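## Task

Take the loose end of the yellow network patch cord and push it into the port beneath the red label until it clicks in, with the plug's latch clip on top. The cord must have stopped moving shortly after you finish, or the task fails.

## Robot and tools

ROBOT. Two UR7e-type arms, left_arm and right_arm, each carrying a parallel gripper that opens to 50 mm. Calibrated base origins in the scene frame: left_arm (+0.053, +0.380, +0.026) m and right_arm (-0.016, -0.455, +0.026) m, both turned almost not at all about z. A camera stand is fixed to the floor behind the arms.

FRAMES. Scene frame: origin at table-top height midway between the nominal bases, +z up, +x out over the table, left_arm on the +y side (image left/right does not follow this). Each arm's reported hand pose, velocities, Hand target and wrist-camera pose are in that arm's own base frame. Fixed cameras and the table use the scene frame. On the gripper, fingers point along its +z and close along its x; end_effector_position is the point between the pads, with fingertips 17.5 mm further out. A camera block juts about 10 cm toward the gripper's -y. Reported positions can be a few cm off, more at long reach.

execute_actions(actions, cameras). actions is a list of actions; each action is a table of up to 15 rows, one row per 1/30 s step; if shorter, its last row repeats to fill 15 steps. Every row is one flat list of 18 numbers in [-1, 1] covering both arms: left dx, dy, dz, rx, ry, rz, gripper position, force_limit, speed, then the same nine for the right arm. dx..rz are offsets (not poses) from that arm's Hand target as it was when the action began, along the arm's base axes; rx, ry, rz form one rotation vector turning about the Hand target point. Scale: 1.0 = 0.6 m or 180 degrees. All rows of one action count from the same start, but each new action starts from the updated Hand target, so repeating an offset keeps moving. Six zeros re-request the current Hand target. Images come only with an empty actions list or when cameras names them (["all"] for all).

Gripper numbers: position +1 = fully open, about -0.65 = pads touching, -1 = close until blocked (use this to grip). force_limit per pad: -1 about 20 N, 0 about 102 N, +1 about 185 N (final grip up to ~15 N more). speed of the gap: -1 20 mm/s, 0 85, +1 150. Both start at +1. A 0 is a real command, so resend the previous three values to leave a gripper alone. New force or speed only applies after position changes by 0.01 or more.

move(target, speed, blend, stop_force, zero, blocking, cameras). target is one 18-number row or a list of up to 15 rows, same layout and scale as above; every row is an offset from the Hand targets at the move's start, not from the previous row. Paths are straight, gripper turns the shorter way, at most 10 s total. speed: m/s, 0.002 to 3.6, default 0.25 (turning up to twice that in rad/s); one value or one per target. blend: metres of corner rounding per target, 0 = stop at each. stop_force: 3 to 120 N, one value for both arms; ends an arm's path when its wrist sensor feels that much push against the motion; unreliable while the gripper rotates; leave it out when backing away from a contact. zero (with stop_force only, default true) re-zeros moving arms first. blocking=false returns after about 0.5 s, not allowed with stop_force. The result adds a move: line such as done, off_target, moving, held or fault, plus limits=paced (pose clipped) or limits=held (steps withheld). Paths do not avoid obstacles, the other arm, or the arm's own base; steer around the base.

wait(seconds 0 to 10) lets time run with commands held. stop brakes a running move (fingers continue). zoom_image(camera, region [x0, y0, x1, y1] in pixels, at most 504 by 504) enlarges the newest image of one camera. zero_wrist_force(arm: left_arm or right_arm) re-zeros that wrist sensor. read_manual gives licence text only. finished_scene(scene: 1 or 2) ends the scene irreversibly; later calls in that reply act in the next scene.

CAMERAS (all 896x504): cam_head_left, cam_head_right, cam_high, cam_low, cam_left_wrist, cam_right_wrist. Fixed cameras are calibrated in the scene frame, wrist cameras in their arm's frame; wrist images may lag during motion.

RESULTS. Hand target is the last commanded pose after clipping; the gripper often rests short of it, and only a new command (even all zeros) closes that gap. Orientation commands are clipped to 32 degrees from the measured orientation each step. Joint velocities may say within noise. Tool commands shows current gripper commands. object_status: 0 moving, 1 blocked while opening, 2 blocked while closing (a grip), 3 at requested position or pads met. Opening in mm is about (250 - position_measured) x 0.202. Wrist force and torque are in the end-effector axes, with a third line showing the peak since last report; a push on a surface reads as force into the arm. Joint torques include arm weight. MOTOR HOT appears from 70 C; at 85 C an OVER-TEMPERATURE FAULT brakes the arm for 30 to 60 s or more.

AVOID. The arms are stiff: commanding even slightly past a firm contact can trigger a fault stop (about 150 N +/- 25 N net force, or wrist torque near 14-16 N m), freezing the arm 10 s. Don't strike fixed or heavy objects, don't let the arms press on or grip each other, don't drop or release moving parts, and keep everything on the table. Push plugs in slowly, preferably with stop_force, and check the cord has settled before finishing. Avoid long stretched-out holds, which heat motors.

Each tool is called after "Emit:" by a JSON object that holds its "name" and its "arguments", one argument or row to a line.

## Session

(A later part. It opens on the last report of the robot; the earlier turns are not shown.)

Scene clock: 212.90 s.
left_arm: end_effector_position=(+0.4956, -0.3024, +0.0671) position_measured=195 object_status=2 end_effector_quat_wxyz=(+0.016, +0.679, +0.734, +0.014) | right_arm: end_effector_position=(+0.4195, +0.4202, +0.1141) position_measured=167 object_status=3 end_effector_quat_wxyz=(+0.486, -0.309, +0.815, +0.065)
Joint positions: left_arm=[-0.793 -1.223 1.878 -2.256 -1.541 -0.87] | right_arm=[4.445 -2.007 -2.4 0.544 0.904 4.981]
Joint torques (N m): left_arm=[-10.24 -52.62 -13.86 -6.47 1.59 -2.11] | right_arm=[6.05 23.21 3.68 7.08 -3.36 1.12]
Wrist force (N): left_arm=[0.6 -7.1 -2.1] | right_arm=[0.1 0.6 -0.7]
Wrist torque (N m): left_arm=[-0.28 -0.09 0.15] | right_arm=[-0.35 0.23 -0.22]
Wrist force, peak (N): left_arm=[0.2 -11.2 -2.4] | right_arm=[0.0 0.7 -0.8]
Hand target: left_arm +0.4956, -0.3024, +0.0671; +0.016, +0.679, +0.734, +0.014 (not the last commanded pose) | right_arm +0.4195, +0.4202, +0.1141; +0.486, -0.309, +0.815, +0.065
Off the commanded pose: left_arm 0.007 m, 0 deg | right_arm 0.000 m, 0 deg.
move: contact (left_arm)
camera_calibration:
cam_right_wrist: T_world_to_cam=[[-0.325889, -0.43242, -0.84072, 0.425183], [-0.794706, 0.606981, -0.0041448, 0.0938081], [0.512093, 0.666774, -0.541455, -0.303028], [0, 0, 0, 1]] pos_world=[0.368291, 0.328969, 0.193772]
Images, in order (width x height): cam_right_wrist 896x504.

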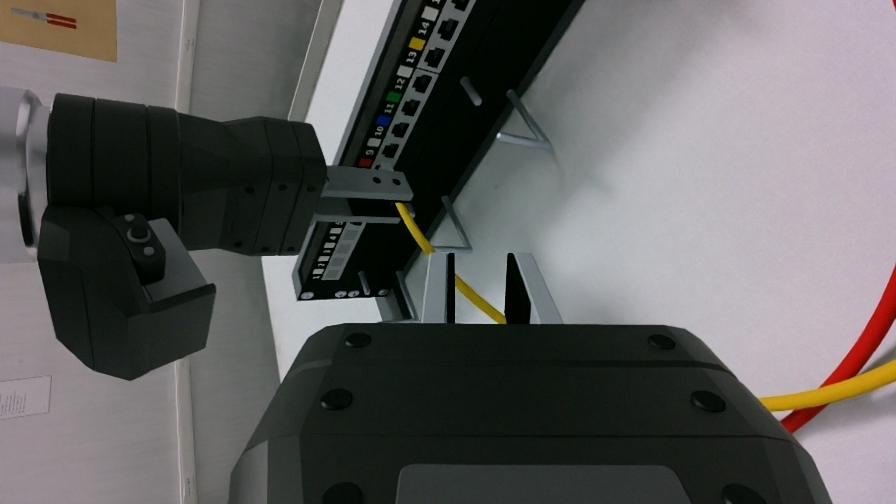

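Emit:
{"name": "move", "arguments": {
  "target": [
    [-0.003,-0.0003,0,0,0,0,-1,-0.3,-1,0,0,0,0,0,0,-0.1,0,1],
    [-0.003,0.0008,0.0008,0,0,0,-1,-0.3,-1,0,0,0,0,0,0,-0.1,0,1]
  ],
  "speed": 0.01
}}

Emit:
{"name": "move", "arguments": {
  "target": [0.014,0.0012,0,0,0,0,-1,-0.3,-1,0,0,0,0,0,0,-0.1,0,1],
  "speed": 0.006,
  "stop_force": 8,
  "cameras": ["cam_right_wrist"]
}}

Emit:
{"name": "zoom_image", "arguments": {
  "camera": "cam_right_wrist",
  "region": [340, 120, 420, 200]
}}

Scene clock: 218.70 s.
left_arm: end_effector_position=(+0.4938, -0.3022, +0.0676) position_measured=195 object_status=2 end_effector_quat_wxyz=(+0.016, +0.679, +0.734, +0.014) | right_arm: end_effector_position=(+0.4195, +0.4202, +0.1141) position_measured=167 object_status=3 end_effector_quat_wxyz=(+0.486, -0.309, +0.815, +0.065)
Joint positions: left_arm=[-0.795 -1.227 1.883 -2.257 -1.541 -0.872] | right_arm=[4.445 -2.007 -2.4 0.544 0.904 4.981]
Joint torques (N m): left_arm=[10.13 -52.46 -13.59 -0.13 2.04 2.35] | right_arm=[6.51 23.36 3.86 7 -3.35 1.13]
Wrist force (N): left_arm=[-0.1 -0.2 -0.4] | right_arm=[0.0 0.8 -0.6]
Wrist torque (N m): left_arm=[-0.09 -0.10 0.14] | right_arm=[-0.32 0.24 -0.22]
Wrist force, peak (N): left_arm=[1.0 -7.1 -1.8] | right_arm=[0.0 0.8 -0.8]
Hand target: left_arm +0.4938, -0.3019, +0.0676; +0.016, +0.679, +0.734, +0.014 | right_arm +0.4195, +0.4202, +0.1141; +0.486, -0.309, +0.815, +0.065
Off the commanded pose: left_arm 0.000 m, 0 deg | right_arm 0.000 m, 0 deg.
move: done

Scene clock: 220.37 s.
left_arm: end_effector_position=(+0.4959, -0.3017, +0.0676) position_measured=195 object_status=2 end_effector_quat_wxyz=(+0.016, +0.679, +0.734, +0.014) | right_arm: end_effector_position=(+0.4195, +0.4202, +0.1141) position_measured=167 object_status=3 end_effector_quat_wxyz=(+0.486, -0.309, +0.815, +0.065)
Joint positions: left_arm=[-0.792 -1.224 1.878 -2.255 -1.541 -0.869] | right_arm=[4.445 -2.007 -2.4 0.544 0.904 4.981]
Joint torques (N m): left_arm=[-11.08 -53.37 -15.19 -6.34 1.17 -1.98] | right_arm=[6.31 23.47 3.85 6.96 -3.4 1.18]
Wrist force (N): left_arm=[1.0 -4.0 0.1] | right_arm=[-0.1 0.6 -0.7]
Wrist torque (N m): left_arm=[-0.11 -0.07 0.13] | right_arm=[-0.35 0.27 -0.22]
Wrist force, peak (N): left_arm=[-0.3 -10.9 -0.8] | right_arm=[-0.2 0.8 -0.8]
Hand target: left_arm +0.4959, -0.3017, +0.0676; +0.016, +0.679, +0.734, +0.014 (not the last commanded pose) | right_arm +0.4195, +0.4202, +0.1141; +0.486, -0.309, +0.815, +0.065
Off the commanded pose: left_arm 0.006 m, 0 deg | right_arm 0.000 m, 0 deg.
move: contact (left_arm)
camera_calibration:
cam_right_wrist: T_world_to_cam=[[-0.325889, -0.43242, -0.84072, 0.425183], [-0.794706, 0.606981, -0.0041448, 0.0938081], [0.512093, 0.666774, -0.541455, -0.303028], [0, 0, 0, 1]] pos_world=[0.368291, 0.328969, 0.193772]
Images, in order (width x height): cam_right_wrist 896x504.

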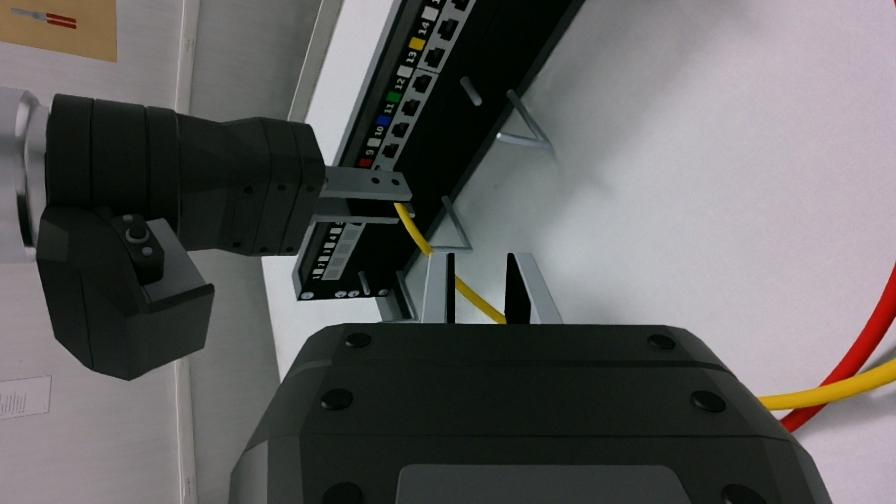

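Scaled by 6.300 from the camera's 896x504 image, which has a finer 1280x720 frame.

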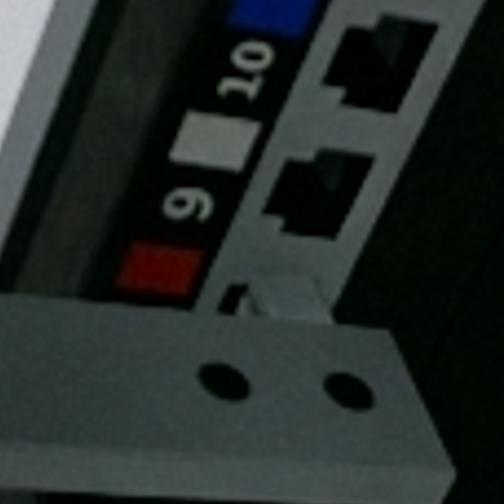

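Emit:
{"name": "move", "arguments": {
  "target": [0.009,0.0008,0,0,0,0,-1,-0.3,-1,0,0,0,0,0,0,-0.1,0,1],
  "speed": 0.004,
  "stop_force": 14,
  "cameras": ["cam_right_wrist"]
}}

Emit:
{"name": "zoom_image", "arguments": {
  "camera": "cam_right_wrist",
  "region": [340, 120, 420, 200]
}}

Scene clock: 226.60 s.
left_arm: end_effector_position=(+0.5013, -0.3012, +0.0676) position_measured=195 object_status=2 end_effector_quat_wxyz=(+0.016, +0.679, +0.734, +0.014) | right_arm: end_effector_position=(+0.4195, +0.4202, +0.1141) position_measured=167 object_status=3 end_effector_quat_wxyz=(+0.486, -0.309, +0.815, +0.065)
Joint positions: left_arm=[-0.784 -1.215 1.865 -2.251 -1.542 -0.861] | right_arm=[4.445 -2.007 -2.4 0.544 0.904 4.981]
Joint torques (N m): left_arm=[15.09 -28.89 -31.15 -1.82 -0.26 2.24] | right_arm=[5.74 23.52 2.98 6.93 -3.32 0.95]
Wrist force (N): left_arm=[-0.2 -14.8 1.2] | right_arm=[0.1 0.6 -0.7]
Wrist torque (N m): left_arm=[-0.31 -0.07 0.20] | right_arm=[-0.35 0.23 -0.22]
Wrist force, peak (N): left_arm=[3.1 -16.6 0.8] | right_arm=[-0.4 0.8 -0.6]
Hand target: left_arm +0.5013, -0.3012, +0.0676; +0.016, +0.679, +0.734, +0.014 | right_arm +0.4195, +0.4202, +0.1141; +0.486, -0.309, +0.815, +0.065
Off the commanded pose: left_arm 0.000 m, 0 deg | right_arm 0.000 m, 0 deg.
move: done
camera_calibration:
cam_right_wrist: T_world_to_cam=[[-0.325889, -0.43242, -0.84072, 0.425183], [-0.794706, 0.606981, -0.0041448, 0.0938081], [0.512093, 0.666774, -0.541455, -0.303028], [0, 0, 0, 1]] pos_world=[0.368291, 0.328969, 0.193772]
Images, in order (width x height): cam_right_wrist 896x504.

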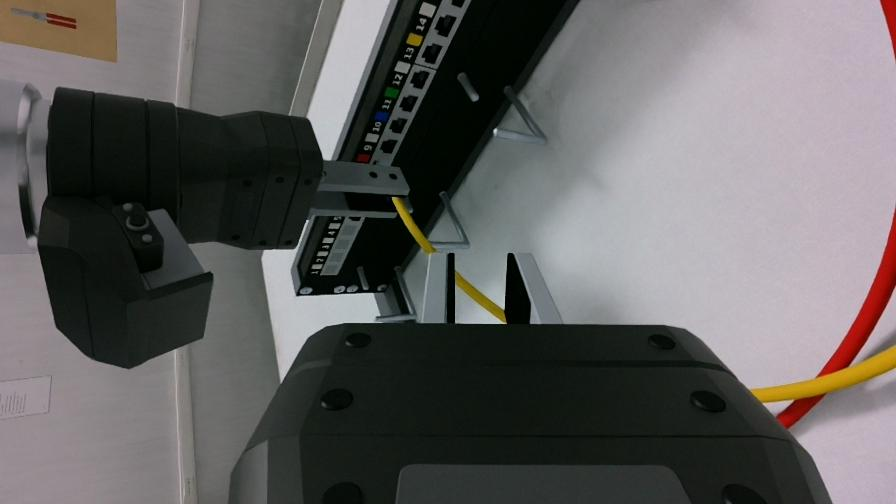

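Scaled by 6.300 from the camera's 896x504 image, which has a finer 1280x720 frame.

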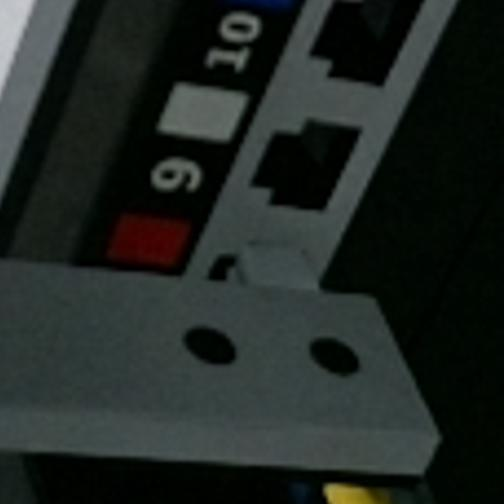

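Emit:
{"name": "move", "arguments": {
  "target": [
    [-0.005,-0.0004,0,0,0,0,-1,-0.3,-1,0,0,0,0,0,0,-0.1,0,1],
    [-0.005,-0.0004,0.001,0,0,0,-1,-0.3,-1,0,0,0,0,0,0,-0.1,0,1]
  ],
  "speed": 0.01
}}

Emit:
{"name": "move", "arguments": {
  "target": [0.014,0.0012,0,0,0,0,-1,-0.3,-1,0,0,0,0,0,0,-0.1,0,1],
  "speed": 0.006,
  "stop_force": 9,
  "cameras": ["cam_right_wrist"]
}}

Emit:
{"name": "zoom_image", "arguments": {
  "camera": "cam_right_wrist",
  "region": [340, 120, 420, 200]
}}

Emit:
{"name": "move", "arguments": {
  "target": [
    [-0.003,-0.0003,0,0,0,0,-1,-0.3,-1,0,0,0,0,0,0,-0.1,0,1],
    [-0.003,-0.0003,0.0008,0,0,0,-1,-0.3,-1,0,0,0,0,0,0,-0.1,0,1]
  ],
  "speed": 0.01
}}

Emit:
{"name": "move", "arguments": {
  "target": [0.014,0.0012,0,0,0,0,-1,-0.3,-1,0,0,0,0,0,0,-0.1,0,1],
  "speed": 0.006,
  "stop_force": 9,
  "cameras": ["cam_right_wrist"]
}}

Emit:
{"name": "zoom_image", "arguments": {
  "camera": "cam_right_wrist",
  "region": [340, 120, 420, 200]
}}

Scene clock: 235.43 s.
left_arm: end_effector_position=(+0.4984, -0.3015, +0.0681) position_measured=195 object_status=2 end_effector_quat_wxyz=(+0.016, +0.679, +0.734, +0.014) | right_arm: end_effector_position=(+0.4195, +0.4202, +0.1141) position_measured=167 object_status=3 end_effector_quat_wxyz=(+0.486, -0.309, +0.815, +0.065)
Joint positions: left_arm=[-0.788 -1.221 1.872 -2.252 -1.542 -0.865] | right_arm=[4.445 -2.007 -2.4 0.544 0.904 4.981]
Joint torques (N m): left_arm=[-10.2 -53.26 -12.09 -0.16 2.29 -2.04] | right_arm=[6.26 23.7 4.17 6.99 -3.37 0.98]
Wrist force (N): left_arm=[-0.2 -0.2 -0.1] | right_arm=[-0.1 0.6 -0.7]
Wrist torque (N m): left_arm=[-0.09 -0.08 0.14] | right_arm=[-0.34 0.25 -0.22]
Wrist force, peak (N): left_arm=[-0.4 -15.2 1.0] | right_arm=[-0.4 0.5 -0.9]
Hand target: left_arm +0.4983, -0.3015, +0.0682; +0.016, +0.679, +0.734, +0.014 | right_arm +0.4195, +0.4202, +0.1141; +0.486, -0.309, +0.815, +0.065
Off the commanded pose: left_arm 0.000 m, 0 deg | right_arm 0.000 m, 0 deg.
move: done

Scene clock: 237.10 s.
left_arm: end_effector_position=(+0.5005, -0.3013, +0.0682) position_measured=195 object_status=2 end_effector_quat_wxyz=(+0.016, +0.679, +0.734, +0.014) | right_arm: end_effector_position=(+0.4195, +0.4202, +0.1141) position_measured=167 object_status=3 end_effector_quat_wxyz=(+0.486, -0.309, +0.815, +0.065)
Joint positions: left_arm=[-0.785 -1.217 1.867 -2.25 -1.542 -0.862] | right_arm=[4.445 -2.007 -2.4 0.544 0.904 4.981]
Joint torques (N m): left_arm=[-7.68 -53.78 -14.67 -6.46 0.14 -2.25] | right_arm=[6.12 23.33 3.35 6.92 -3.48 0.94]
Wrist force (N): left_arm=[-0.5 -7.9 -0.9] | right_arm=[0.0 0.4 -0.7]
Wrist torque (N m): left_arm=[-0.26 -0.15 0.19] | right_arm=[-0.37 0.25 -0.22]
Wrist force, peak (N): left_arm=[-1.1 -12.7 -0.7] | right_arm=[-0.4 0.7 -0.8]
Hand target: left_arm +0.5005, -0.3013, +0.0682; +0.016, +0.679, +0.734, +0.014 (not the last commanded pose) | right_arm +0.4195, +0.4202, +0.1141; +0.486, -0.309, +0.815, +0.065
Off the commanded pose: left_arm 0.006 m, 0 deg | right_arm 0.000 m, 0 deg.
move: contact (left_arm)
camera_calibration:
cam_right_wrist: T_world_to_cam=[[-0.325889, -0.43242, -0.84072, 0.425183], [-0.794706, 0.606981, -0.0041448, 0.0938081], [0.512093, 0.666774, -0.541455, -0.303028], [0, 0, 0, 1]] pos_world=[0.368291, 0.328969, 0.193772]
Images, in order (width x height): cam_right_wrist 896x504.

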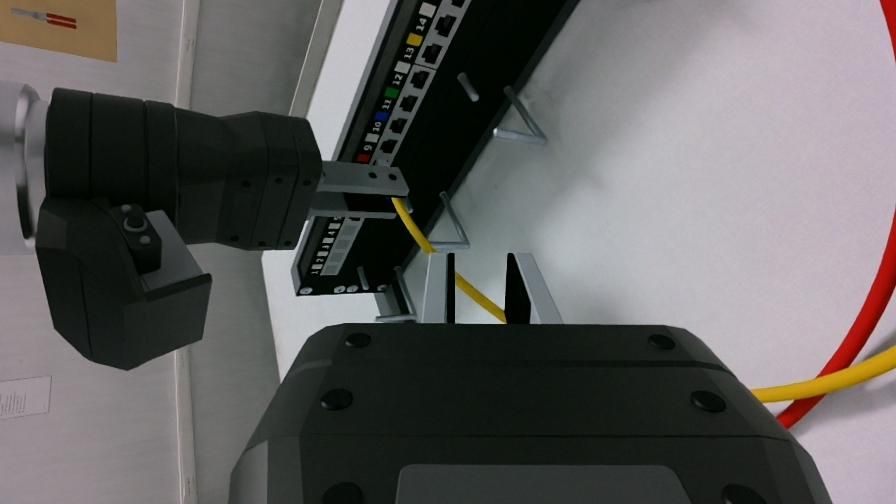

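Scaled by 6.300 from the camera's 896x504 image, which has a finer 1280x720 frame.

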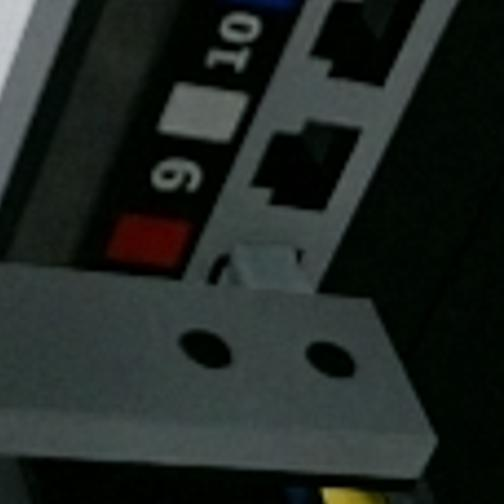

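Scene clock: 237.90 s.
left_arm: end_effector_position=(+0.4988, -0.3015, +0.0686) position_measured=195 object_status=2 end_effector_quat_wxyz=(+0.016, +0.679, +0.734, +0.014) | right_arm: end_effector_position=(+0.4195, +0.4202, +0.1141) position_measured=167 object_status=3 end_effector_quat_wxyz=(+0.486, -0.309, +0.815, +0.065)
Joint positions: left_arm=[-0.788 -1.221 1.87 -2.251 -1.541 -0.865] | right_arm=[4.445 -2.007 -2.4 0.544 0.904 4.981]
Joint torques (N m): left_arm=[-11.03 -53.14 -12.9 -0.1 2.3 -2] | right_arm=[6.57 23.88 3.74 6.89 -3.39 1.05]
Wrist force (N): left_arm=[0.1 -0.3 -0.3] | right_arm=[-0.3 0.6 -0.5]
Wrist torque (N m): left_arm=[-0.10 -0.13 0.14] | right_arm=[-0.34 0.30 -0.22]
Wrist force, peak (N): left_arm=[-0.5 -8.0 -1.4] | right_arm=[-0.3 0.7 -0.7]
Hand target: left_arm +0.4987, -0.3015, +0.0687; +0.016, +0.679, +0.734, +0.014 | right_arm +0.4195, +0.4202, +0.1141; +0.486, -0.309, +0.815, +0.065
Off the commanded pose: left_arm 0.000 m, 0 deg | right_arm 0.000 m, 0 deg.
move: done

Scene clock: 239.47 s.
left_arm: end_effector_position=(+0.5005, -0.3013, +0.0687) position_measured=195 object_status=2 end_effector_quat_wxyz=(+0.016, +0.679, +0.734, +0.014) | right_arm: end_effector_position=(+0.4195, +0.4202, +0.1141) position_measured=167 object_status=3 end_effector_quat_wxyz=(+0.486, -0.309, +0.815, +0.065)
Joint positions: left_arm=[-0.786 -1.218 1.866 -2.249 -1.541 -0.862] | right_arm=[4.445 -2.007 -2.4 0.544 0.904 4.981]
Joint torques (N m): left_arm=[-8.01 -53.54 -14.56 -6.35 -0.39 -2.29] | right_arm=[5.73 23.72 3.26 6.95 -3.43 0.94]
Wrist force (N): left_arm=[-1.1 -8.2 -1.1] | right_arm=[-0.2 0.6 -0.5]
Wrist torque (N m): left_arm=[-0.29 -0.07 0.20] | right_arm=[-0.34 0.29 -0.22]
Wrist force, peak (N): left_arm=[-1.2 -12.7 -0.8] | right_arm=[0.1 0.7 -0.9]
Hand target: left_arm +0.5005, -0.3013, +0.0687; +0.016, +0.679, +0.734, +0.014 (not the last commanded pose) | right_arm +0.4195, +0.4202, +0.1141; +0.486, -0.309, +0.815, +0.065
Off the commanded pose: left_arm 0.007 m, 0 deg | right_arm 0.000 m, 0 deg.
move: contact (left_arm)
camera_calibration:
cam_right_wrist: T_world_to_cam=[[-0.325889, -0.43242, -0.84072, 0.425183], [-0.794706, 0.606981, -0.0041448, 0.0938081], [0.512093, 0.666774, -0.541455, -0.303028], [0, 0, 0, 1]] pos_world=[0.368291, 0.328969, 0.193772]
Images, in order (width x height): cam_right_wrist 896x504.

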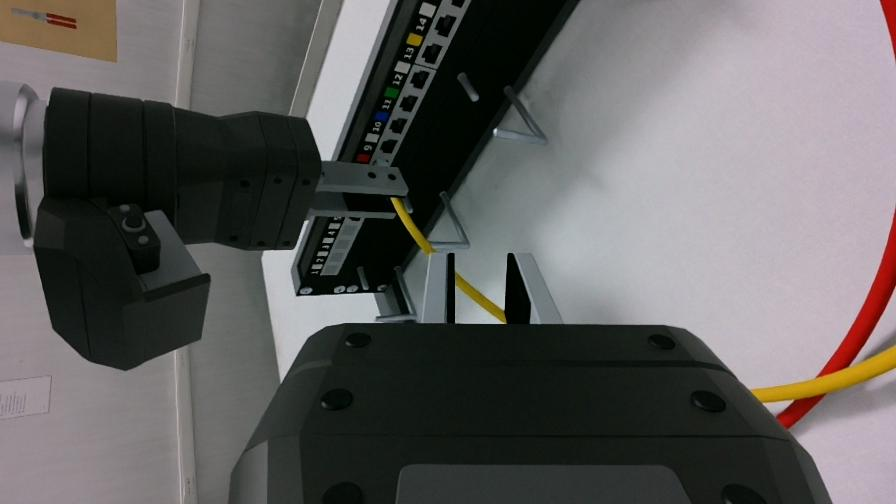

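Scaled by 6.300 from the camera's 896x504 image, which has a finer 1280x720 frame.

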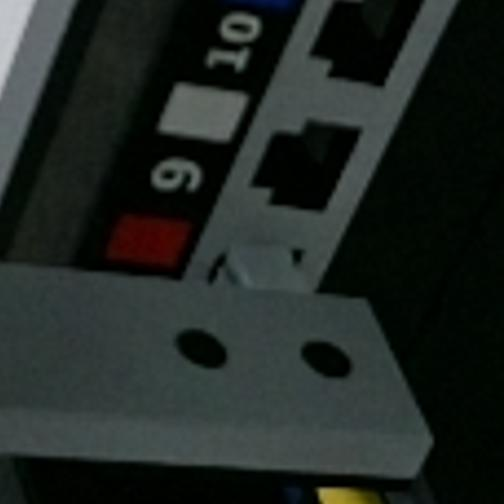

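Emit:
{"name": "move", "arguments": {
  "target": [
    [-0.003,-0.0003,0,0,0,0,-1,-0.3,-1,0,0,0,0,0,0,-0.1,0,1],
    [-0.003,-0.0001,-0.0023,0,0,-0.003,-1,-0.3,-1,0,0,0,0,0,0,-0.1,0,1]
  ],
  "speed": 0.01
}}

Emit:
{"name": "move", "arguments": {
  "target": [0.014,0.0011,0,0,0,0,-1,-0.3,-1,0,0,0,0,0,0,-0.1,0,1],
  "speed": 0.006,
  "stop_force": 9,
  "cameras": ["cam_right_wrist","cam_left_wrist"]
}}

Emit:
{"name": "zoom_image", "arguments": {
  "camera": "cam_right_wrist",
  "region": [350, 130, 410, 190]
}}

Scene clock: 246.77 s.
left_arm: end_effector_position=(+0.4987, -0.3014, +0.0674) position_measured=195 object_status=2 end_effector_quat_wxyz=(+0.016, +0.682, +0.731, +0.014) | right_arm: end_effector_position=(+0.4195, +0.4202, +0.1141) position_measured=167 object_status=3 end_effector_quat_wxyz=(+0.486, -0.309, +0.815, +0.065)
Joint positions: left_arm=[-0.788 -1.219 1.872 -2.254 -1.542 -0.856] | right_arm=[4.445 -2.007 -2.4 0.544 0.904 4.981]
Joint torques (N m): left_arm=[3.99 -26.61 -12.5 -5.39 -1.8 2.33] | right_arm=[5.92 23.7 3.58 6.91 -3.37 1.03]
Wrist force (N): left_arm=[-0.3 -0.2 -0.7] | right_arm=[-0.1 0.6 -0.7]
Wrist torque (N m): left_arm=[-0.09 -0.06 0.14] | right_arm=[-0.35 0.26 -0.22]
Wrist force, peak (N): left_arm=[-0.8 -8.4 -1.4] | right_arm=[0.0 0.7 -0.9]
Hand target: left_arm +0.4987, -0.3014, +0.0674; +0.016, +0.683, +0.731, +0.014 | right_arm +0.4195, +0.4202, +0.1141; +0.486, -0.309, +0.815, +0.065
Off the commanded pose: left_arm 0.000 m, 0 deg | right_arm 0.000 m, 0 deg.
move: done

Scene clock: 248.43 s.
left_arm: end_effector_position=(+0.5009, -0.3012, +0.0673) position_measured=195 object_status=2 end_effector_quat_wxyz=(+0.016, +0.683, +0.731, +0.014) | right_arm: end_effector_position=(+0.4195, +0.4202, +0.1141) position_measured=167 object_status=3 end_effector_quat_wxyz=(+0.486, -0.309, +0.815, +0.065)
Joint positions: left_arm=[-0.785 -1.215 1.867 -2.253 -1.542 -0.852] | right_arm=[4.445 -2.007 -2.4 0.544 0.904 4.981]
Joint torques (N m): left_arm=[-9.03 -53.61 -13.5 -6.49 3.76 -2.09] | right_arm=[6.01 23.8 3.73 6.97 -3.36 0.96]
Wrist force (N): left_arm=[0.0 -7.1 -1.4] | right_arm=[-0.1 0.5 -0.5]
Wrist torque (N m): left_arm=[-0.22 -0.10 0.15] | right_arm=[-0.36 0.26 -0.22]
Wrist force, peak (N): left_arm=[0.4 -11.8 -0.7] | right_arm=[-0.1 0.7 -0.9]
Hand target: left_arm +0.5009, -0.3012, +0.0673; +0.016, +0.683, +0.731, +0.014 (not the last commanded pose) | right_arm +0.4195, +0.4202, +0.1141; +0.486, -0.309, +0.815, +0.065
Off the commanded pose: left_arm 0.006 m, 0 deg | right_arm 0.000 m, 0 deg.
move: contact (left_arm)
camera_calibration:
cam_left_wrist: T_world_to_cam=[[-0.0502155, 0.998732, -0.00351543, 0.333745], [0.919869, 0.0476206, 0.389325, -0.459229], [0.388999, 0.0163164, -0.921094, 0.000971208], [0, 0, 0, 1]] pos_world=[0.438812, -0.311469, 0.180857]
cam_right_wrist: T_world_to_cam=[[-0.325889, -0.43242, -0.84072, 0.425183], [-0.794706, 0.606981, -0.0041448, 0.0938081], [0.512093, 0.666774, -0.541455, -0.303028], [0, 0, 0, 1]] pos_world=[0.368291, 0.328969, 0.193772]
Images, in order (width x height): cam_left_wrist 896x504, cam_right_wrist 896x504.

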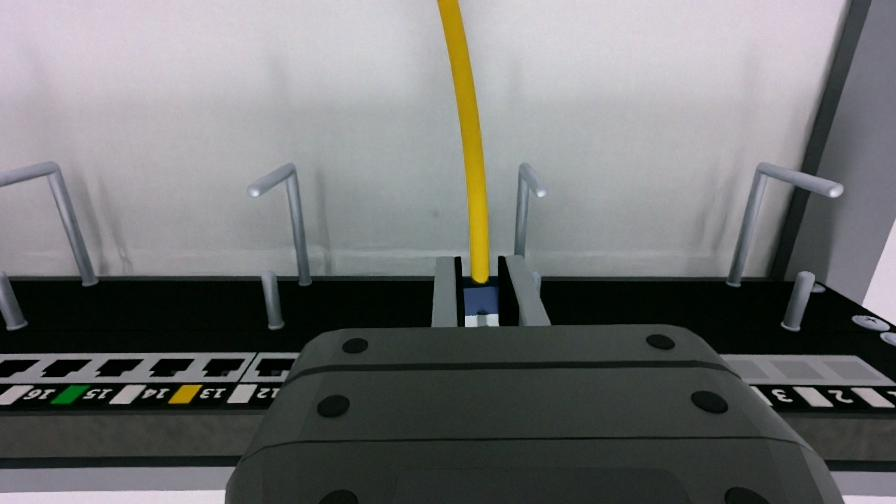

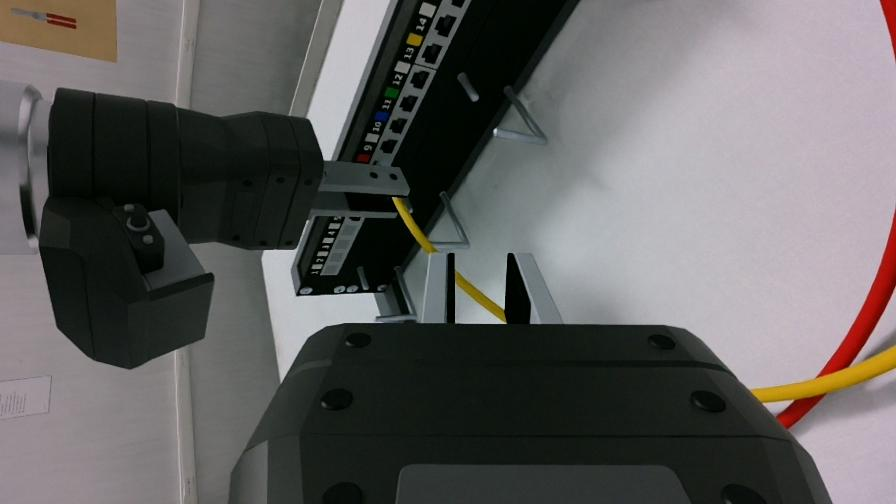

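Scaled by 8.400 from the camera's 896x504 image, which has a finer 1280x720 frame.

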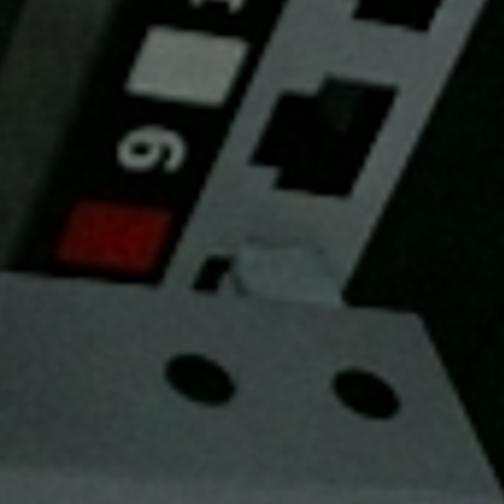

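Emit:
{"name": "move", "arguments": {
  "target": [
    [0.0005,0.0008,0,0,0,0,-1,-0.3,-1,0,0,0,0,0,0,-0.1,0,1],
    [0.0005,0.0008,0.0008,0,0,0,-1,-0.3,-1,0,0,0,0,0,0,-0.1,0,1],
    [0.0005,-0.0006,0.0008,0,0,0,-1,-0.3,-1,0,0,0,0,0,0,-0.1,0,1],
    [0.0005,-0.0006,-0.0008,0,0,0,-1,-0.3,-1,0,0,0,0,0,0,-0.1,0,1],
    [0.0005,0.001,-0.0008,0,0,0,-1,-0.3,-1,0,0,0,0,0,0,-0.1,0,1],
    [0.0005,0.001,0,0,0,0,-1,-0.3,-1,0,0,0,0,0,0,-0.1,0,1]
  ],
  "speed": 0.004,
  "cameras": ["cam_right_wrist"]
}}

Emit:
{"name": "zoom_image", "arguments": {
  "camera": "cam_right_wrist",
  "region": [350, 130, 410, 190]
}}

Scene clock: 264.20 s.
left_arm: end_effector_position=(+0.5012, -0.3006, +0.0672) position_measured=195 object_status=2 end_effector_quat_wxyz=(+0.016, +0.683, +0.731, +0.014) | right_arm: end_effector_position=(+0.4195, +0.4202, +0.1141) position_measured=167 object_status=3 end_effector_quat_wxyz=(+0.486, -0.309, +0.815, +0.065)
Joint positions: left_arm=[-0.784 -1.215 1.867 -2.253 -1.542 -0.851] | right_arm=[4.445 -2.007 -2.4 0.544 0.904 4.981]
Joint torques (N m): left_arm=[17.27 -53.71 -20.3 -0.82 1.1 2.52] | right_arm=[5.6 23.09 3.56 7.02 -3.47 0.85]
Wrist force (N): left_arm=[-4.6 -11.9 -1.2] | right_arm=[-0.1 0.4 -0.8]
Wrist torque (N m): left_arm=[-0.29 -0.14 0.28] | right_arm=[-0.38 0.26 -0.22]
Wrist force, peak (N): left_arm=[4.1 -14.7 -2.5] | right_arm=[-0.2 0.8 -0.8]
Hand target: left_arm +0.5012, -0.3006, +0.0673; +0.016, +0.683, +0.731, +0.014 | right_arm +0.4195, +0.4202, +0.1141; +0.486, -0.309, +0.815, +0.065
Off the commanded pose: left_arm 0.000 m, 0 deg | right_arm 0.000 m, 0 deg.
move: done
camera_calibration:
cam_right_wrist: T_world_to_cam=[[-0.325889, -0.43242, -0.84072, 0.425183], [-0.794706, 0.606981, -0.0041448, 0.0938081], [0.512093, 0.666774, -0.541455, -0.303028], [0, 0, 0, 1]] pos_world=[0.368291, 0.328969, 0.193772]
Images, in order (width x height): cam_right_wrist 896x504.

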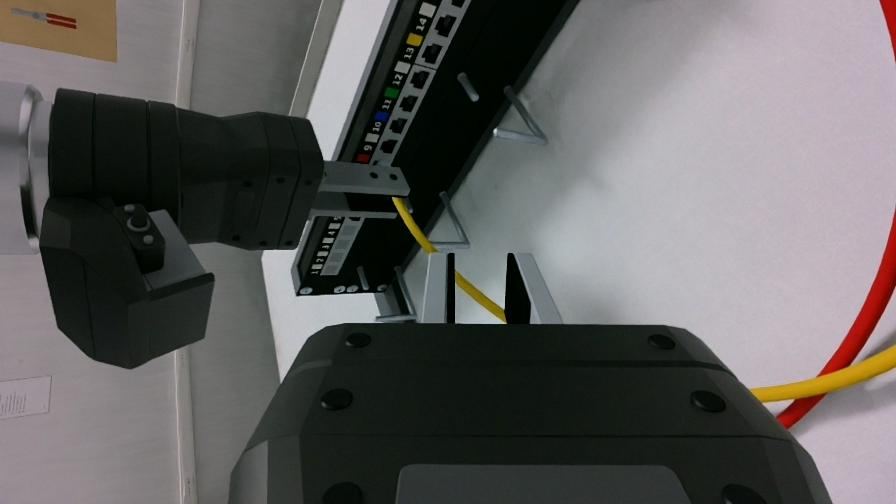

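Scaled by 8.400 from the camera's 896x504 image, which has a finer 1280x720 frame.

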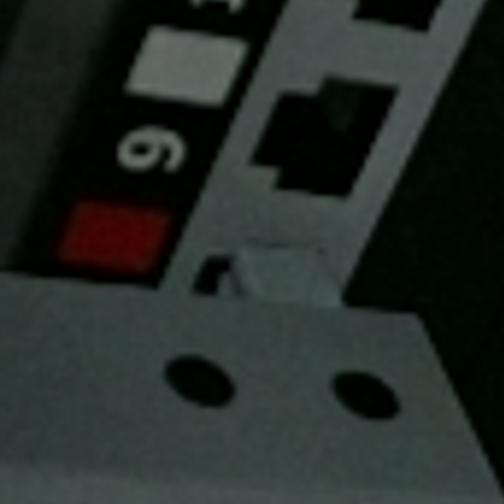

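Emit:
{"name": "move", "arguments": {
  "target": [
    [-0.003,0.0002,0.0003,0,0,0,-1,-0.3,-1,-0.03,-0.09,0.2,-0.022,0.165,-0.105,-0.1,-0.85,-0.7],
    [-0.003,0.0002,0.0003,0,0,0,-1,-0.3,-1,0.396,-0.09,0.12,-0.044,0.33,-0.21,-0.1,-0.85,-0.7],
    [-0.003,0.0002,0.0003,0,0,0,-1,-0.3,-1,0.396,-0.09,0.04,-0.044,0.33,-0.21,-1,-0.85,-0.7]
  ],
  "cameras": ["cam_right_wrist","cam_left_wrist","cam_high"],
  "speed": 0.2
}}

Scene clock: 280.23 s.
left_arm: end_effector_position=(+0.4994, -0.3005, +0.0675) position_measured=195 object_status=2 end_effector_quat_wxyz=(+0.016, +0.683, +0.731, +0.014) | right_arm: end_effector_position=(+0.6571, +0.3662, +0.1381) position_measured=251 object_status=3 end_effector_quat_wxyz=(+0.000, +0.000, +1.000, +0.000)
Joint positions: left_arm=[-0.786 -1.219 1.872 -2.254 -1.542 -0.853] | right_arm=[3.828 -2.234 -1.166 -1.313 1.57 5.4]
Joint torques (N m): left_arm=[-11.12 -53.21 -12.5 -5.32 2.16 -2.14] | right_arm=[-6.95 48.65 18.71 6.61 -1.45 -1.18]
Wrist force (N): left_arm=[-0.2 -0.2 -0.5] | right_arm=[0.5 -0.7 0.2]
Wrist torque (N m): left_arm=[-0.10 -0.08 0.14] | right_arm=[-0.47 -0.01 -0.08]
Wrist force, peak (N): left_arm=[-5.0 -12.5 -0.5] | right_arm=[0.4 -0.7 1.5]
Hand target: left_arm +0.4994, -0.3005, +0.0675; +0.016, +0.683, +0.731, +0.014 | right_arm +0.6571, +0.3662, +0.1381; +0.000, +0.000, +1.000, +0.000
Off the commanded pose: left_arm 0.000 m, 0 deg | right_arm 0.000 m, 0 deg.
move: done
camera_calibration:
cam_left_wrist: T_world_to_cam=[[-0.0502155, 0.998732, -0.00351543, 0.332971], [0.919869, 0.0476206, 0.389325, -0.45796], [0.388999, 0.0163164, -0.921094, 0.0017275], [0, 0, 0, 1]] pos_world=[0.437312, -0.310769, 0.181057]
cam_right_wrist: T_world_to_cam=[[-0.99987, 0.00262347, -0.0159363, 0.669117], [-0.00310106, 0.937176, 0.348844, -0.374303], [0.0158503, 0.348848, -0.937045, 0.121417], [0, 0, 0, 1]] pos_world=[0.665945, 0.306676, 0.25501]
Images, in order (width x height): cam_high 896x504, cam_left_wrist 896x504, cam_right_wrist 896x504.

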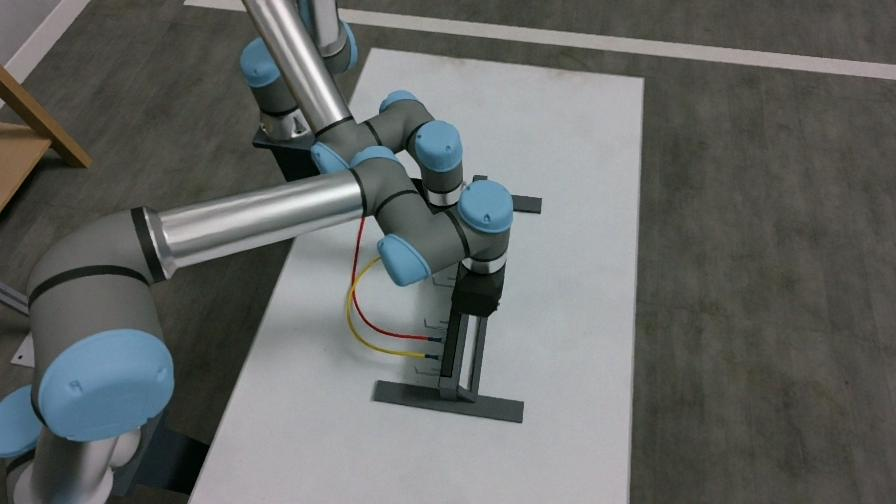

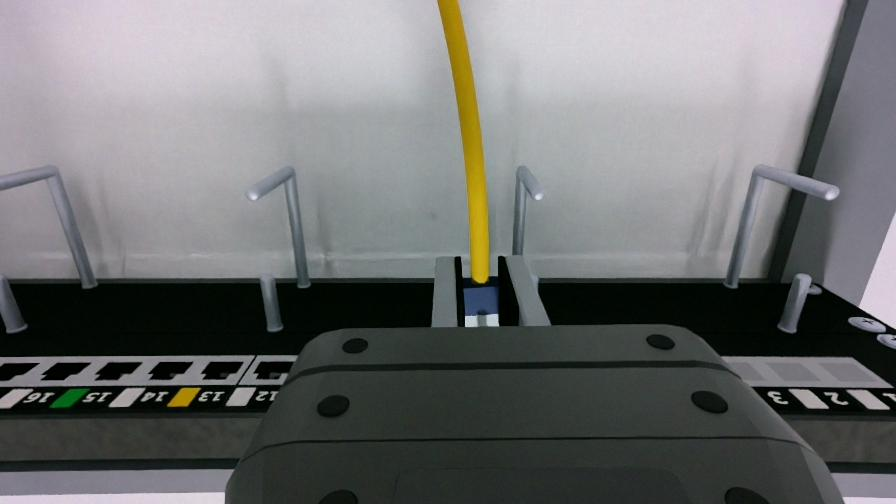

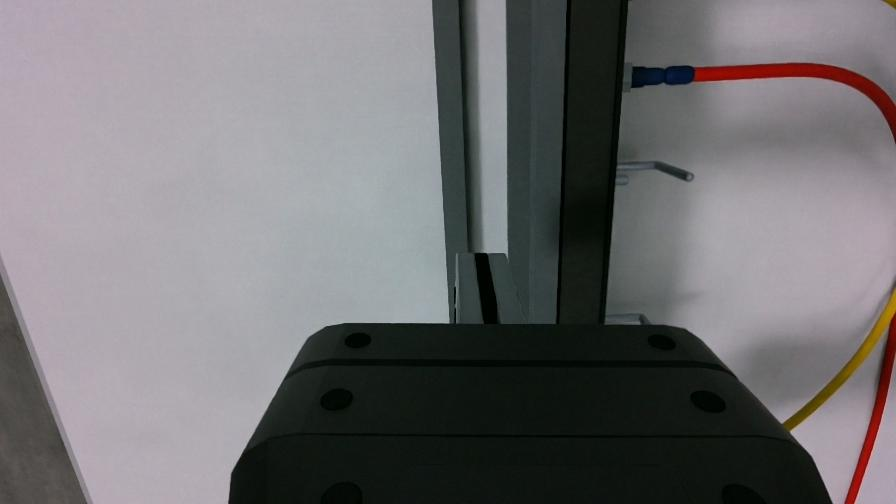

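Emit:
{"name": "move", "arguments": {
  "target": [
    [0,0,0,0,0,0,-1,-0.3,-1,0.014,0,0,0,0,0,-1,-0.85,-0.7],
    [0,0,0,0,0,0,-1,-0.3,-1,0.014,0,-0.105,0,0,0,-1,-0.85,-0.7]
  ],
  "speed": 0.04,
  "stop_force": 6
}}

Emit:
{"name": "move", "arguments": {
  "target": [0,0,0,0,0,0,-1,-0.3,-1,-0.06,0,0,0,0,0,-1,-0.85,-0.7],
  "speed": 0.006,
  "stop_force": 5,
  "cameras": ["cam_right_wrist"]
}}

Emit:
{"name": "move", "arguments": {
  "target": [0.016,0.0013,0,0,0,0,-1,-0.3,-1,0,0,0,0,0,0,-1,-0.85,-0.7],
  "speed": 0.005,
  "stop_force": 28,
  "cameras": ["cam_right_wrist","cam_left_wrist"]
}}

Emit:
{"name": "zoom_image", "arguments": {
  "camera": "cam_left_wrist",
  "region": [420, 240, 560, 340]
}}

Scene clock: 287.93 s.
left_arm: end_effector_position=(+0.4994, -0.3005, +0.0675) position_measured=195 object_status=2 end_effector_quat_wxyz=(+0.016, +0.683, +0.731, +0.014) | right_arm: end_effector_position=(+0.6655, +0.3662, +0.0751) position_measured=251 object_status=3 end_effector_quat_wxyz=(+0.000, +0.000, +1.000, +0.000)
Joint positions: left_arm=[-0.786 -1.219 1.872 -2.254 -1.542 -0.853] | right_arm=[3.821 -2.302 -1.218 -1.193 1.57 5.393]
Joint torques (N m): left_arm=[-10.15 -53.89 -11.98 -5.41 2.2 -2.13] | right_arm=[-7.33 50.37 17.93 6.6 0.77 -1.21]
Wrist force (N): left_arm=[-0.1 -0.3 -0.6] | right_arm=[0.2 -0.6 0.1]
Wrist torque (N m): left_arm=[-0.11 -0.09 0.14] | right_arm=[-0.47 0.03 -0.07]
Wrist force, peak (N): left_arm=[0.2 -0.5 -0.8] | right_arm=[0.6 -0.9 0.4]
Hand target: left_arm +0.4994, -0.3005, +0.0675; +0.016, +0.683, +0.731, +0.014 | right_arm +0.6655, +0.3662, +0.0751; +0.000, +0.000, +1.000, +0.000
Off the commanded pose: left_arm 0.000 m, 0 deg | right_arm 0.000 m, 0 deg.
move: done

Scene clock: 293.50 s.
left_arm: end_effector_position=(+0.4994, -0.3005, +0.0675) position_measured=195 object_status=2 end_effector_quat_wxyz=(+0.016, +0.683, +0.731, +0.014) | right_arm: end_effector_position=(+0.6395, +0.3662, +0.0751) position_measured=251 object_status=3 end_effector_quat_wxyz=(+0.000, +0.000, +1.000, +0.000)
Joint positions: left_arm=[-0.786 -1.219 1.872 -2.254 -1.542 -0.853] | right_arm=[3.844 -2.249 -1.31 -1.154 1.57 5.415]
Joint torques (N m): left_arm=[-9.31 -53.33 -12.25 -5.45 2.04 -2.12] | right_arm=[-5.27 46.9 30.3 -0.42 0.81 -0.3]
Wrist force (N): left_arm=[-0.1 -0.2 -0.7] | right_arm=[-3.0 -0.9 -1.5]
Wrist torque (N m): left_arm=[-0.09 -0.10 0.13] | right_arm=[-0.47 -0.07 -0.22]
Wrist force, peak (N): left_arm=[-0.1 -0.3 -1.0] | right_arm=[-8.6 -0.3 4.0]
Hand target: left_arm +0.4994, -0.3005, +0.0675; +0.016, +0.683, +0.731, +0.014 | right_arm +0.6395, +0.3662, +0.0751; +0.000, +0.000, +1.000, +0.000 (not the last commanded pose)
Off the commanded pose: left_arm 0.000 m, 0 deg | right_arm 0.010 m, 0 deg.
move: contact (right_arm)
camera_calibration:
cam_right_wrist: T_world_to_cam=[[-0.99987, 0.00262321, -0.0159364, 0.650516], [-0.00310133, 0.937176, 0.348844, -0.352474], [0.0158503, 0.348848, -0.937045, 0.0626275], [0, 0, 0, 1]] pos_world=[0.648345, 0.306776, 0.19201]
Images, in order (width x height): cam_right_wrist 896x504.

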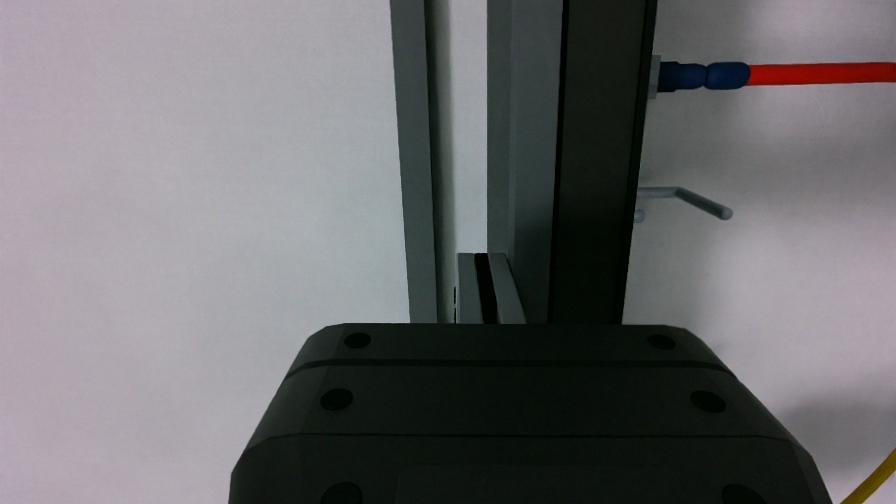

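Scene clock: 296.27 s.
left_arm: end_effector_position=(+0.5090, -0.2997, +0.0675) position_measured=195 object_status=2 end_effector_quat_wxyz=(+0.016, +0.683, +0.731, +0.014) | right_arm: end_effector_position=(+0.6395, +0.3662, +0.0751) position_measured=251 object_status=3 end_effector_quat_wxyz=(+0.000, +0.000, +1.000, +0.000)
Joint positions: left_arm=[-0.773 -1.203 1.848 -2.247 -1.542 -0.84] | right_arm=[3.844 -2.249 -1.31 -1.154 1.57 5.415]
Joint torques (N m): left_arm=[15.28 -31.39 -37.66 -4.09 0.27 2.87] | right_arm=[13.34 64.85 20.21 -0.58 1.44 -0.34]
Wrist force (N): left_arm=[7.2 -26.3 0.2] | right_arm=[-17.8 -7.5 2.3]
Wrist torque (N m): left_arm=[-0.44 -0.06 0.04] | right_arm=[-0.48 -0.44 -0.02]
Wrist force, peak (N): left_arm=[7.2 -26.6 0.4] | right_arm=[-18.0 -7.2 2.4]
Hand target: left_arm +0.5090, -0.2997, +0.0675; +0.016, +0.683, +0.731, +0.014 | right_arm +0.6395, +0.3662, +0.0751; +0.000, +0.000, +1.000, +0.000
Off the commanded pose: left_arm 0.000 m, 0 deg | right_arm 0.000 m, 0 deg.
move: done
camera_calibration:
cam_left_wrist: T_world_to_cam=[[-0.0502155, 0.998732, -0.00351543, 0.332654], [0.919869, 0.0476206, 0.389325, -0.466829], [0.388999, 0.0163164, -0.921094, -0.00201994], [0, 0, 0, 1]] pos_world=[0.446912, -0.309969, 0.181057]
cam_right_wrist: T_world_to_cam=[[-0.99987, 0.00262347, -0.0159363, 0.650516], [-0.00310106, 0.937176, 0.348844, -0.35238], [0.0158503, 0.348848, -0.937045, 0.0626624], [0, 0, 0, 1]] pos_world=[0.648345, 0.306676, 0.19201]
Images, in order (width x height): cam_left_wrist 896x504, cam_right_wrist 896x504.

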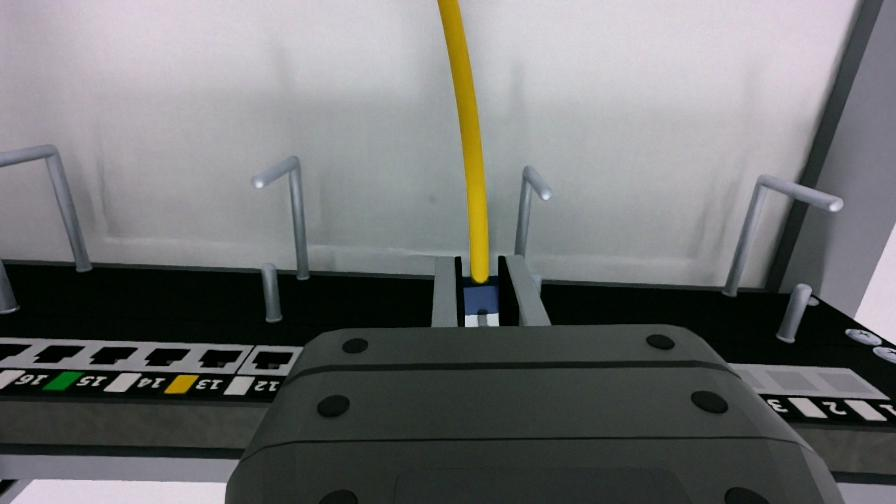

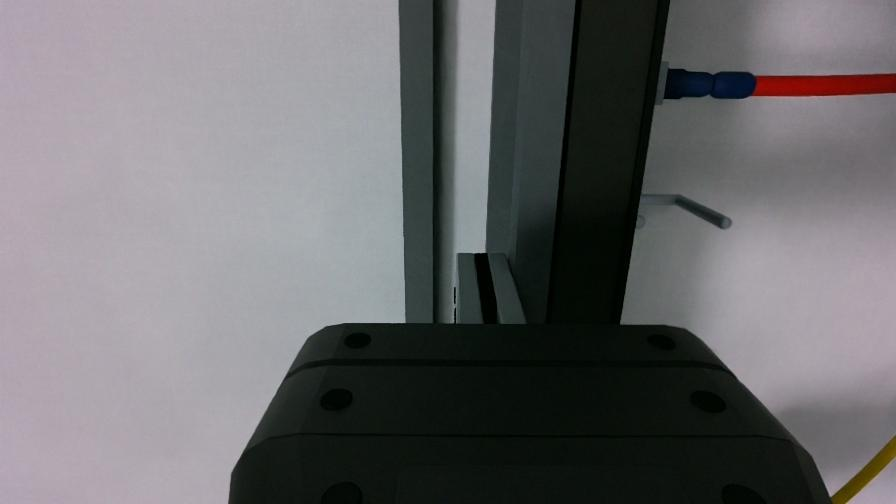

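Scaled by 3.600 from the camera's 896x504 image, which has a finer 1280x720 frame.

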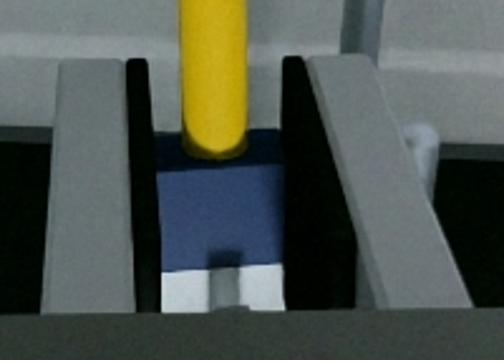

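Emit:
{"name": "move", "arguments": {
  "target": [
    [-0.013,-0.0008,0,0,0,0,-1,-0.3,-1,0.03,0,0,0,0,0,-1,-0.85,-0.7],
    [-0.013,-0.0008,0,0,0,-0.0144,-1,-0.3,-1,0.03,0,0.19,0,0,0,-1,-0.85,-0.7],
    [-0.013,-0.0008,0,0,0,-0.0144,-1,-0.3,-1,-0.38,0.1,0.26,0.022,-0.165,0.105,-1,-0.85,-0.7],
    [-0.013,-0.0008,0,0,0,-0.0144,-1,-0.3,-1,-0.367,0.08,0.15,0.044,-0.33,0.21,-1,-0.85,-0.7],
    [-0.013,-0.0008,0,0,0,-0.0144,-1,-0.3,-1,-0.285,0.163,0.015,0.044,-0.33,0.21,-1,-0.85,-0.7]
  ],
  "speed": 0.2,
  "cameras": ["cam_right_wrist","cam_left_wrist"]
}}

Scene clock: 328.43 s.
left_arm: end_effector_position=(+0.5012, -0.3002, +0.0675) position_measured=195 object_status=2 end_effector_quat_wxyz=(+0.016, +0.699, +0.715, +0.014) | right_arm: end_effector_position=(+0.4685, +0.4640, +0.0842) position_measured=251 object_status=3 end_effector_quat_wxyz=(+0.486, -0.309, +0.815, +0.065)
Joint positions: left_arm=[-0.782 -1.217 1.868 -2.254 -1.543 -0.805] | right_arm=[4.361 -2.175 -2.208 0.559 0.968 4.914]
Joint torques (N m): left_arm=[10.87 -52.82 -12.95 -5.49 -1.82 2.7] | right_arm=[-7.02 30.79 18 7.27 1.21 -1.29]
Wrist force (N): left_arm=[0.0 0.1 -0.4] | right_arm=[-1.5 0.8 -0.5]
Wrist torque (N m): left_arm=[-0.03 -0.11 0.16] | right_arm=[-0.30 0.48 -0.12]
Wrist force, peak (N): left_arm=[7.2 -26.9 0.5] | right_arm=[-18.2 -7.5 2.2]
Hand target: left_arm +0.5012, -0.3002, +0.0675; +0.016, +0.699, +0.715, +0.014 | right_arm +0.4685, +0.4640, +0.0841; +0.486, -0.309, +0.815, +0.065
Off the commanded pose: left_arm 0.000 m, 0 deg | right_arm 0.000 m, 0 deg.
move: done
camera_calibration:
cam_left_wrist: T_world_to_cam=[[-0.00499431, 0.999981, -0.0034998, 0.310503], [0.921054, 0.00596293, 0.389389, -0.472741], [0.389403, -0.00127877, -0.921067, -0.00446171], [0, 0, 0, 1]] pos_world=[0.438708, -0.307684, 0.181057]
cam_right_wrist: T_world_to_cam=[[-0.325889, -0.43242, -0.84072, 0.434878], [-0.794706, 0.606981, -0.0041448, 0.10602], [0.512093, 0.666774, -0.541455, -0.373397], [0, 0, 0, 1]] pos_world=[0.417191, 0.372669, 0.163872]
Images, in order (width x height): cam_left_wrist 896x504, cam_right_wrist 896x504.

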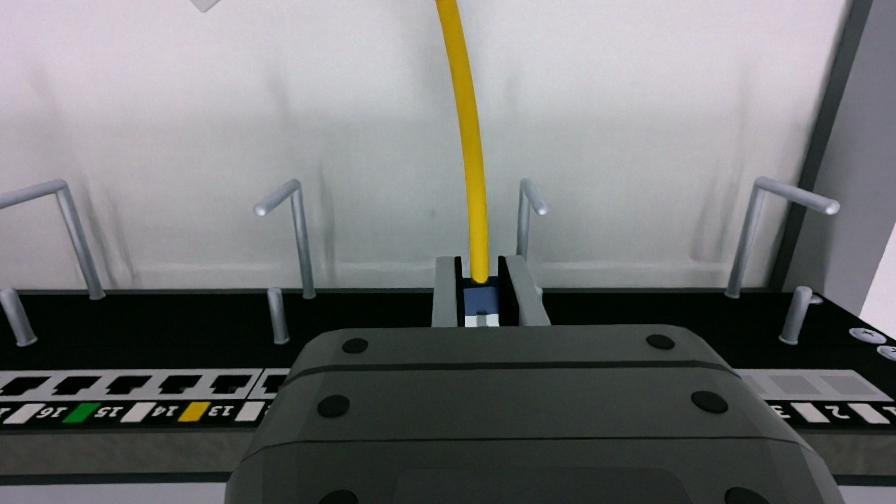

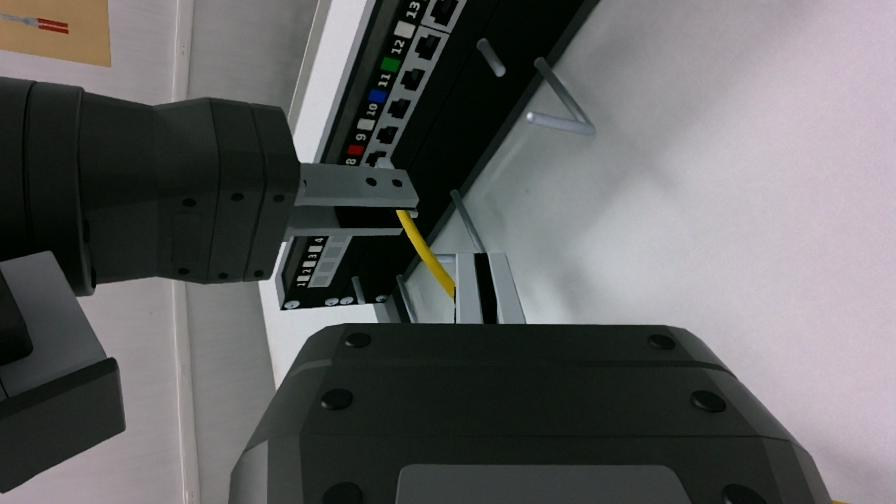

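Emit:
{"name": "zoom_image", "arguments": {
  "camera": "cam_right_wrist",
  "region": [350, 130, 420, 200]
}}

Emit:
{"name": "zoom_image", "arguments": {
  "camera": "cam_left_wrist",
  "region": [180, 350, 310, 430]
}}

Scaled by 7.200 from the camera's 896x504 image, which has a finer 1280x720 frame.

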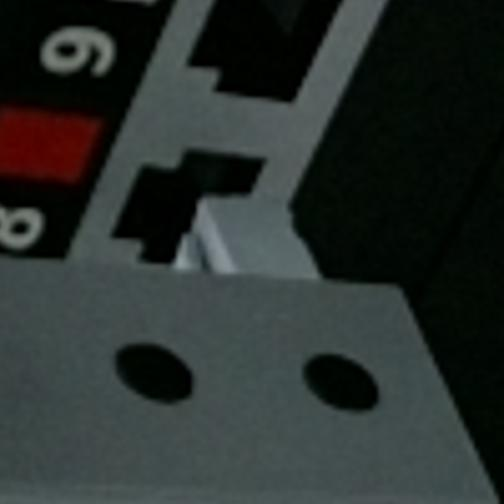

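Scaled by 3.877 from the camera's 896x504 image, which has a finer 1280x720 frame.

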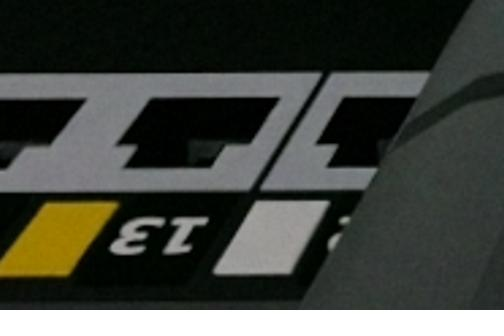

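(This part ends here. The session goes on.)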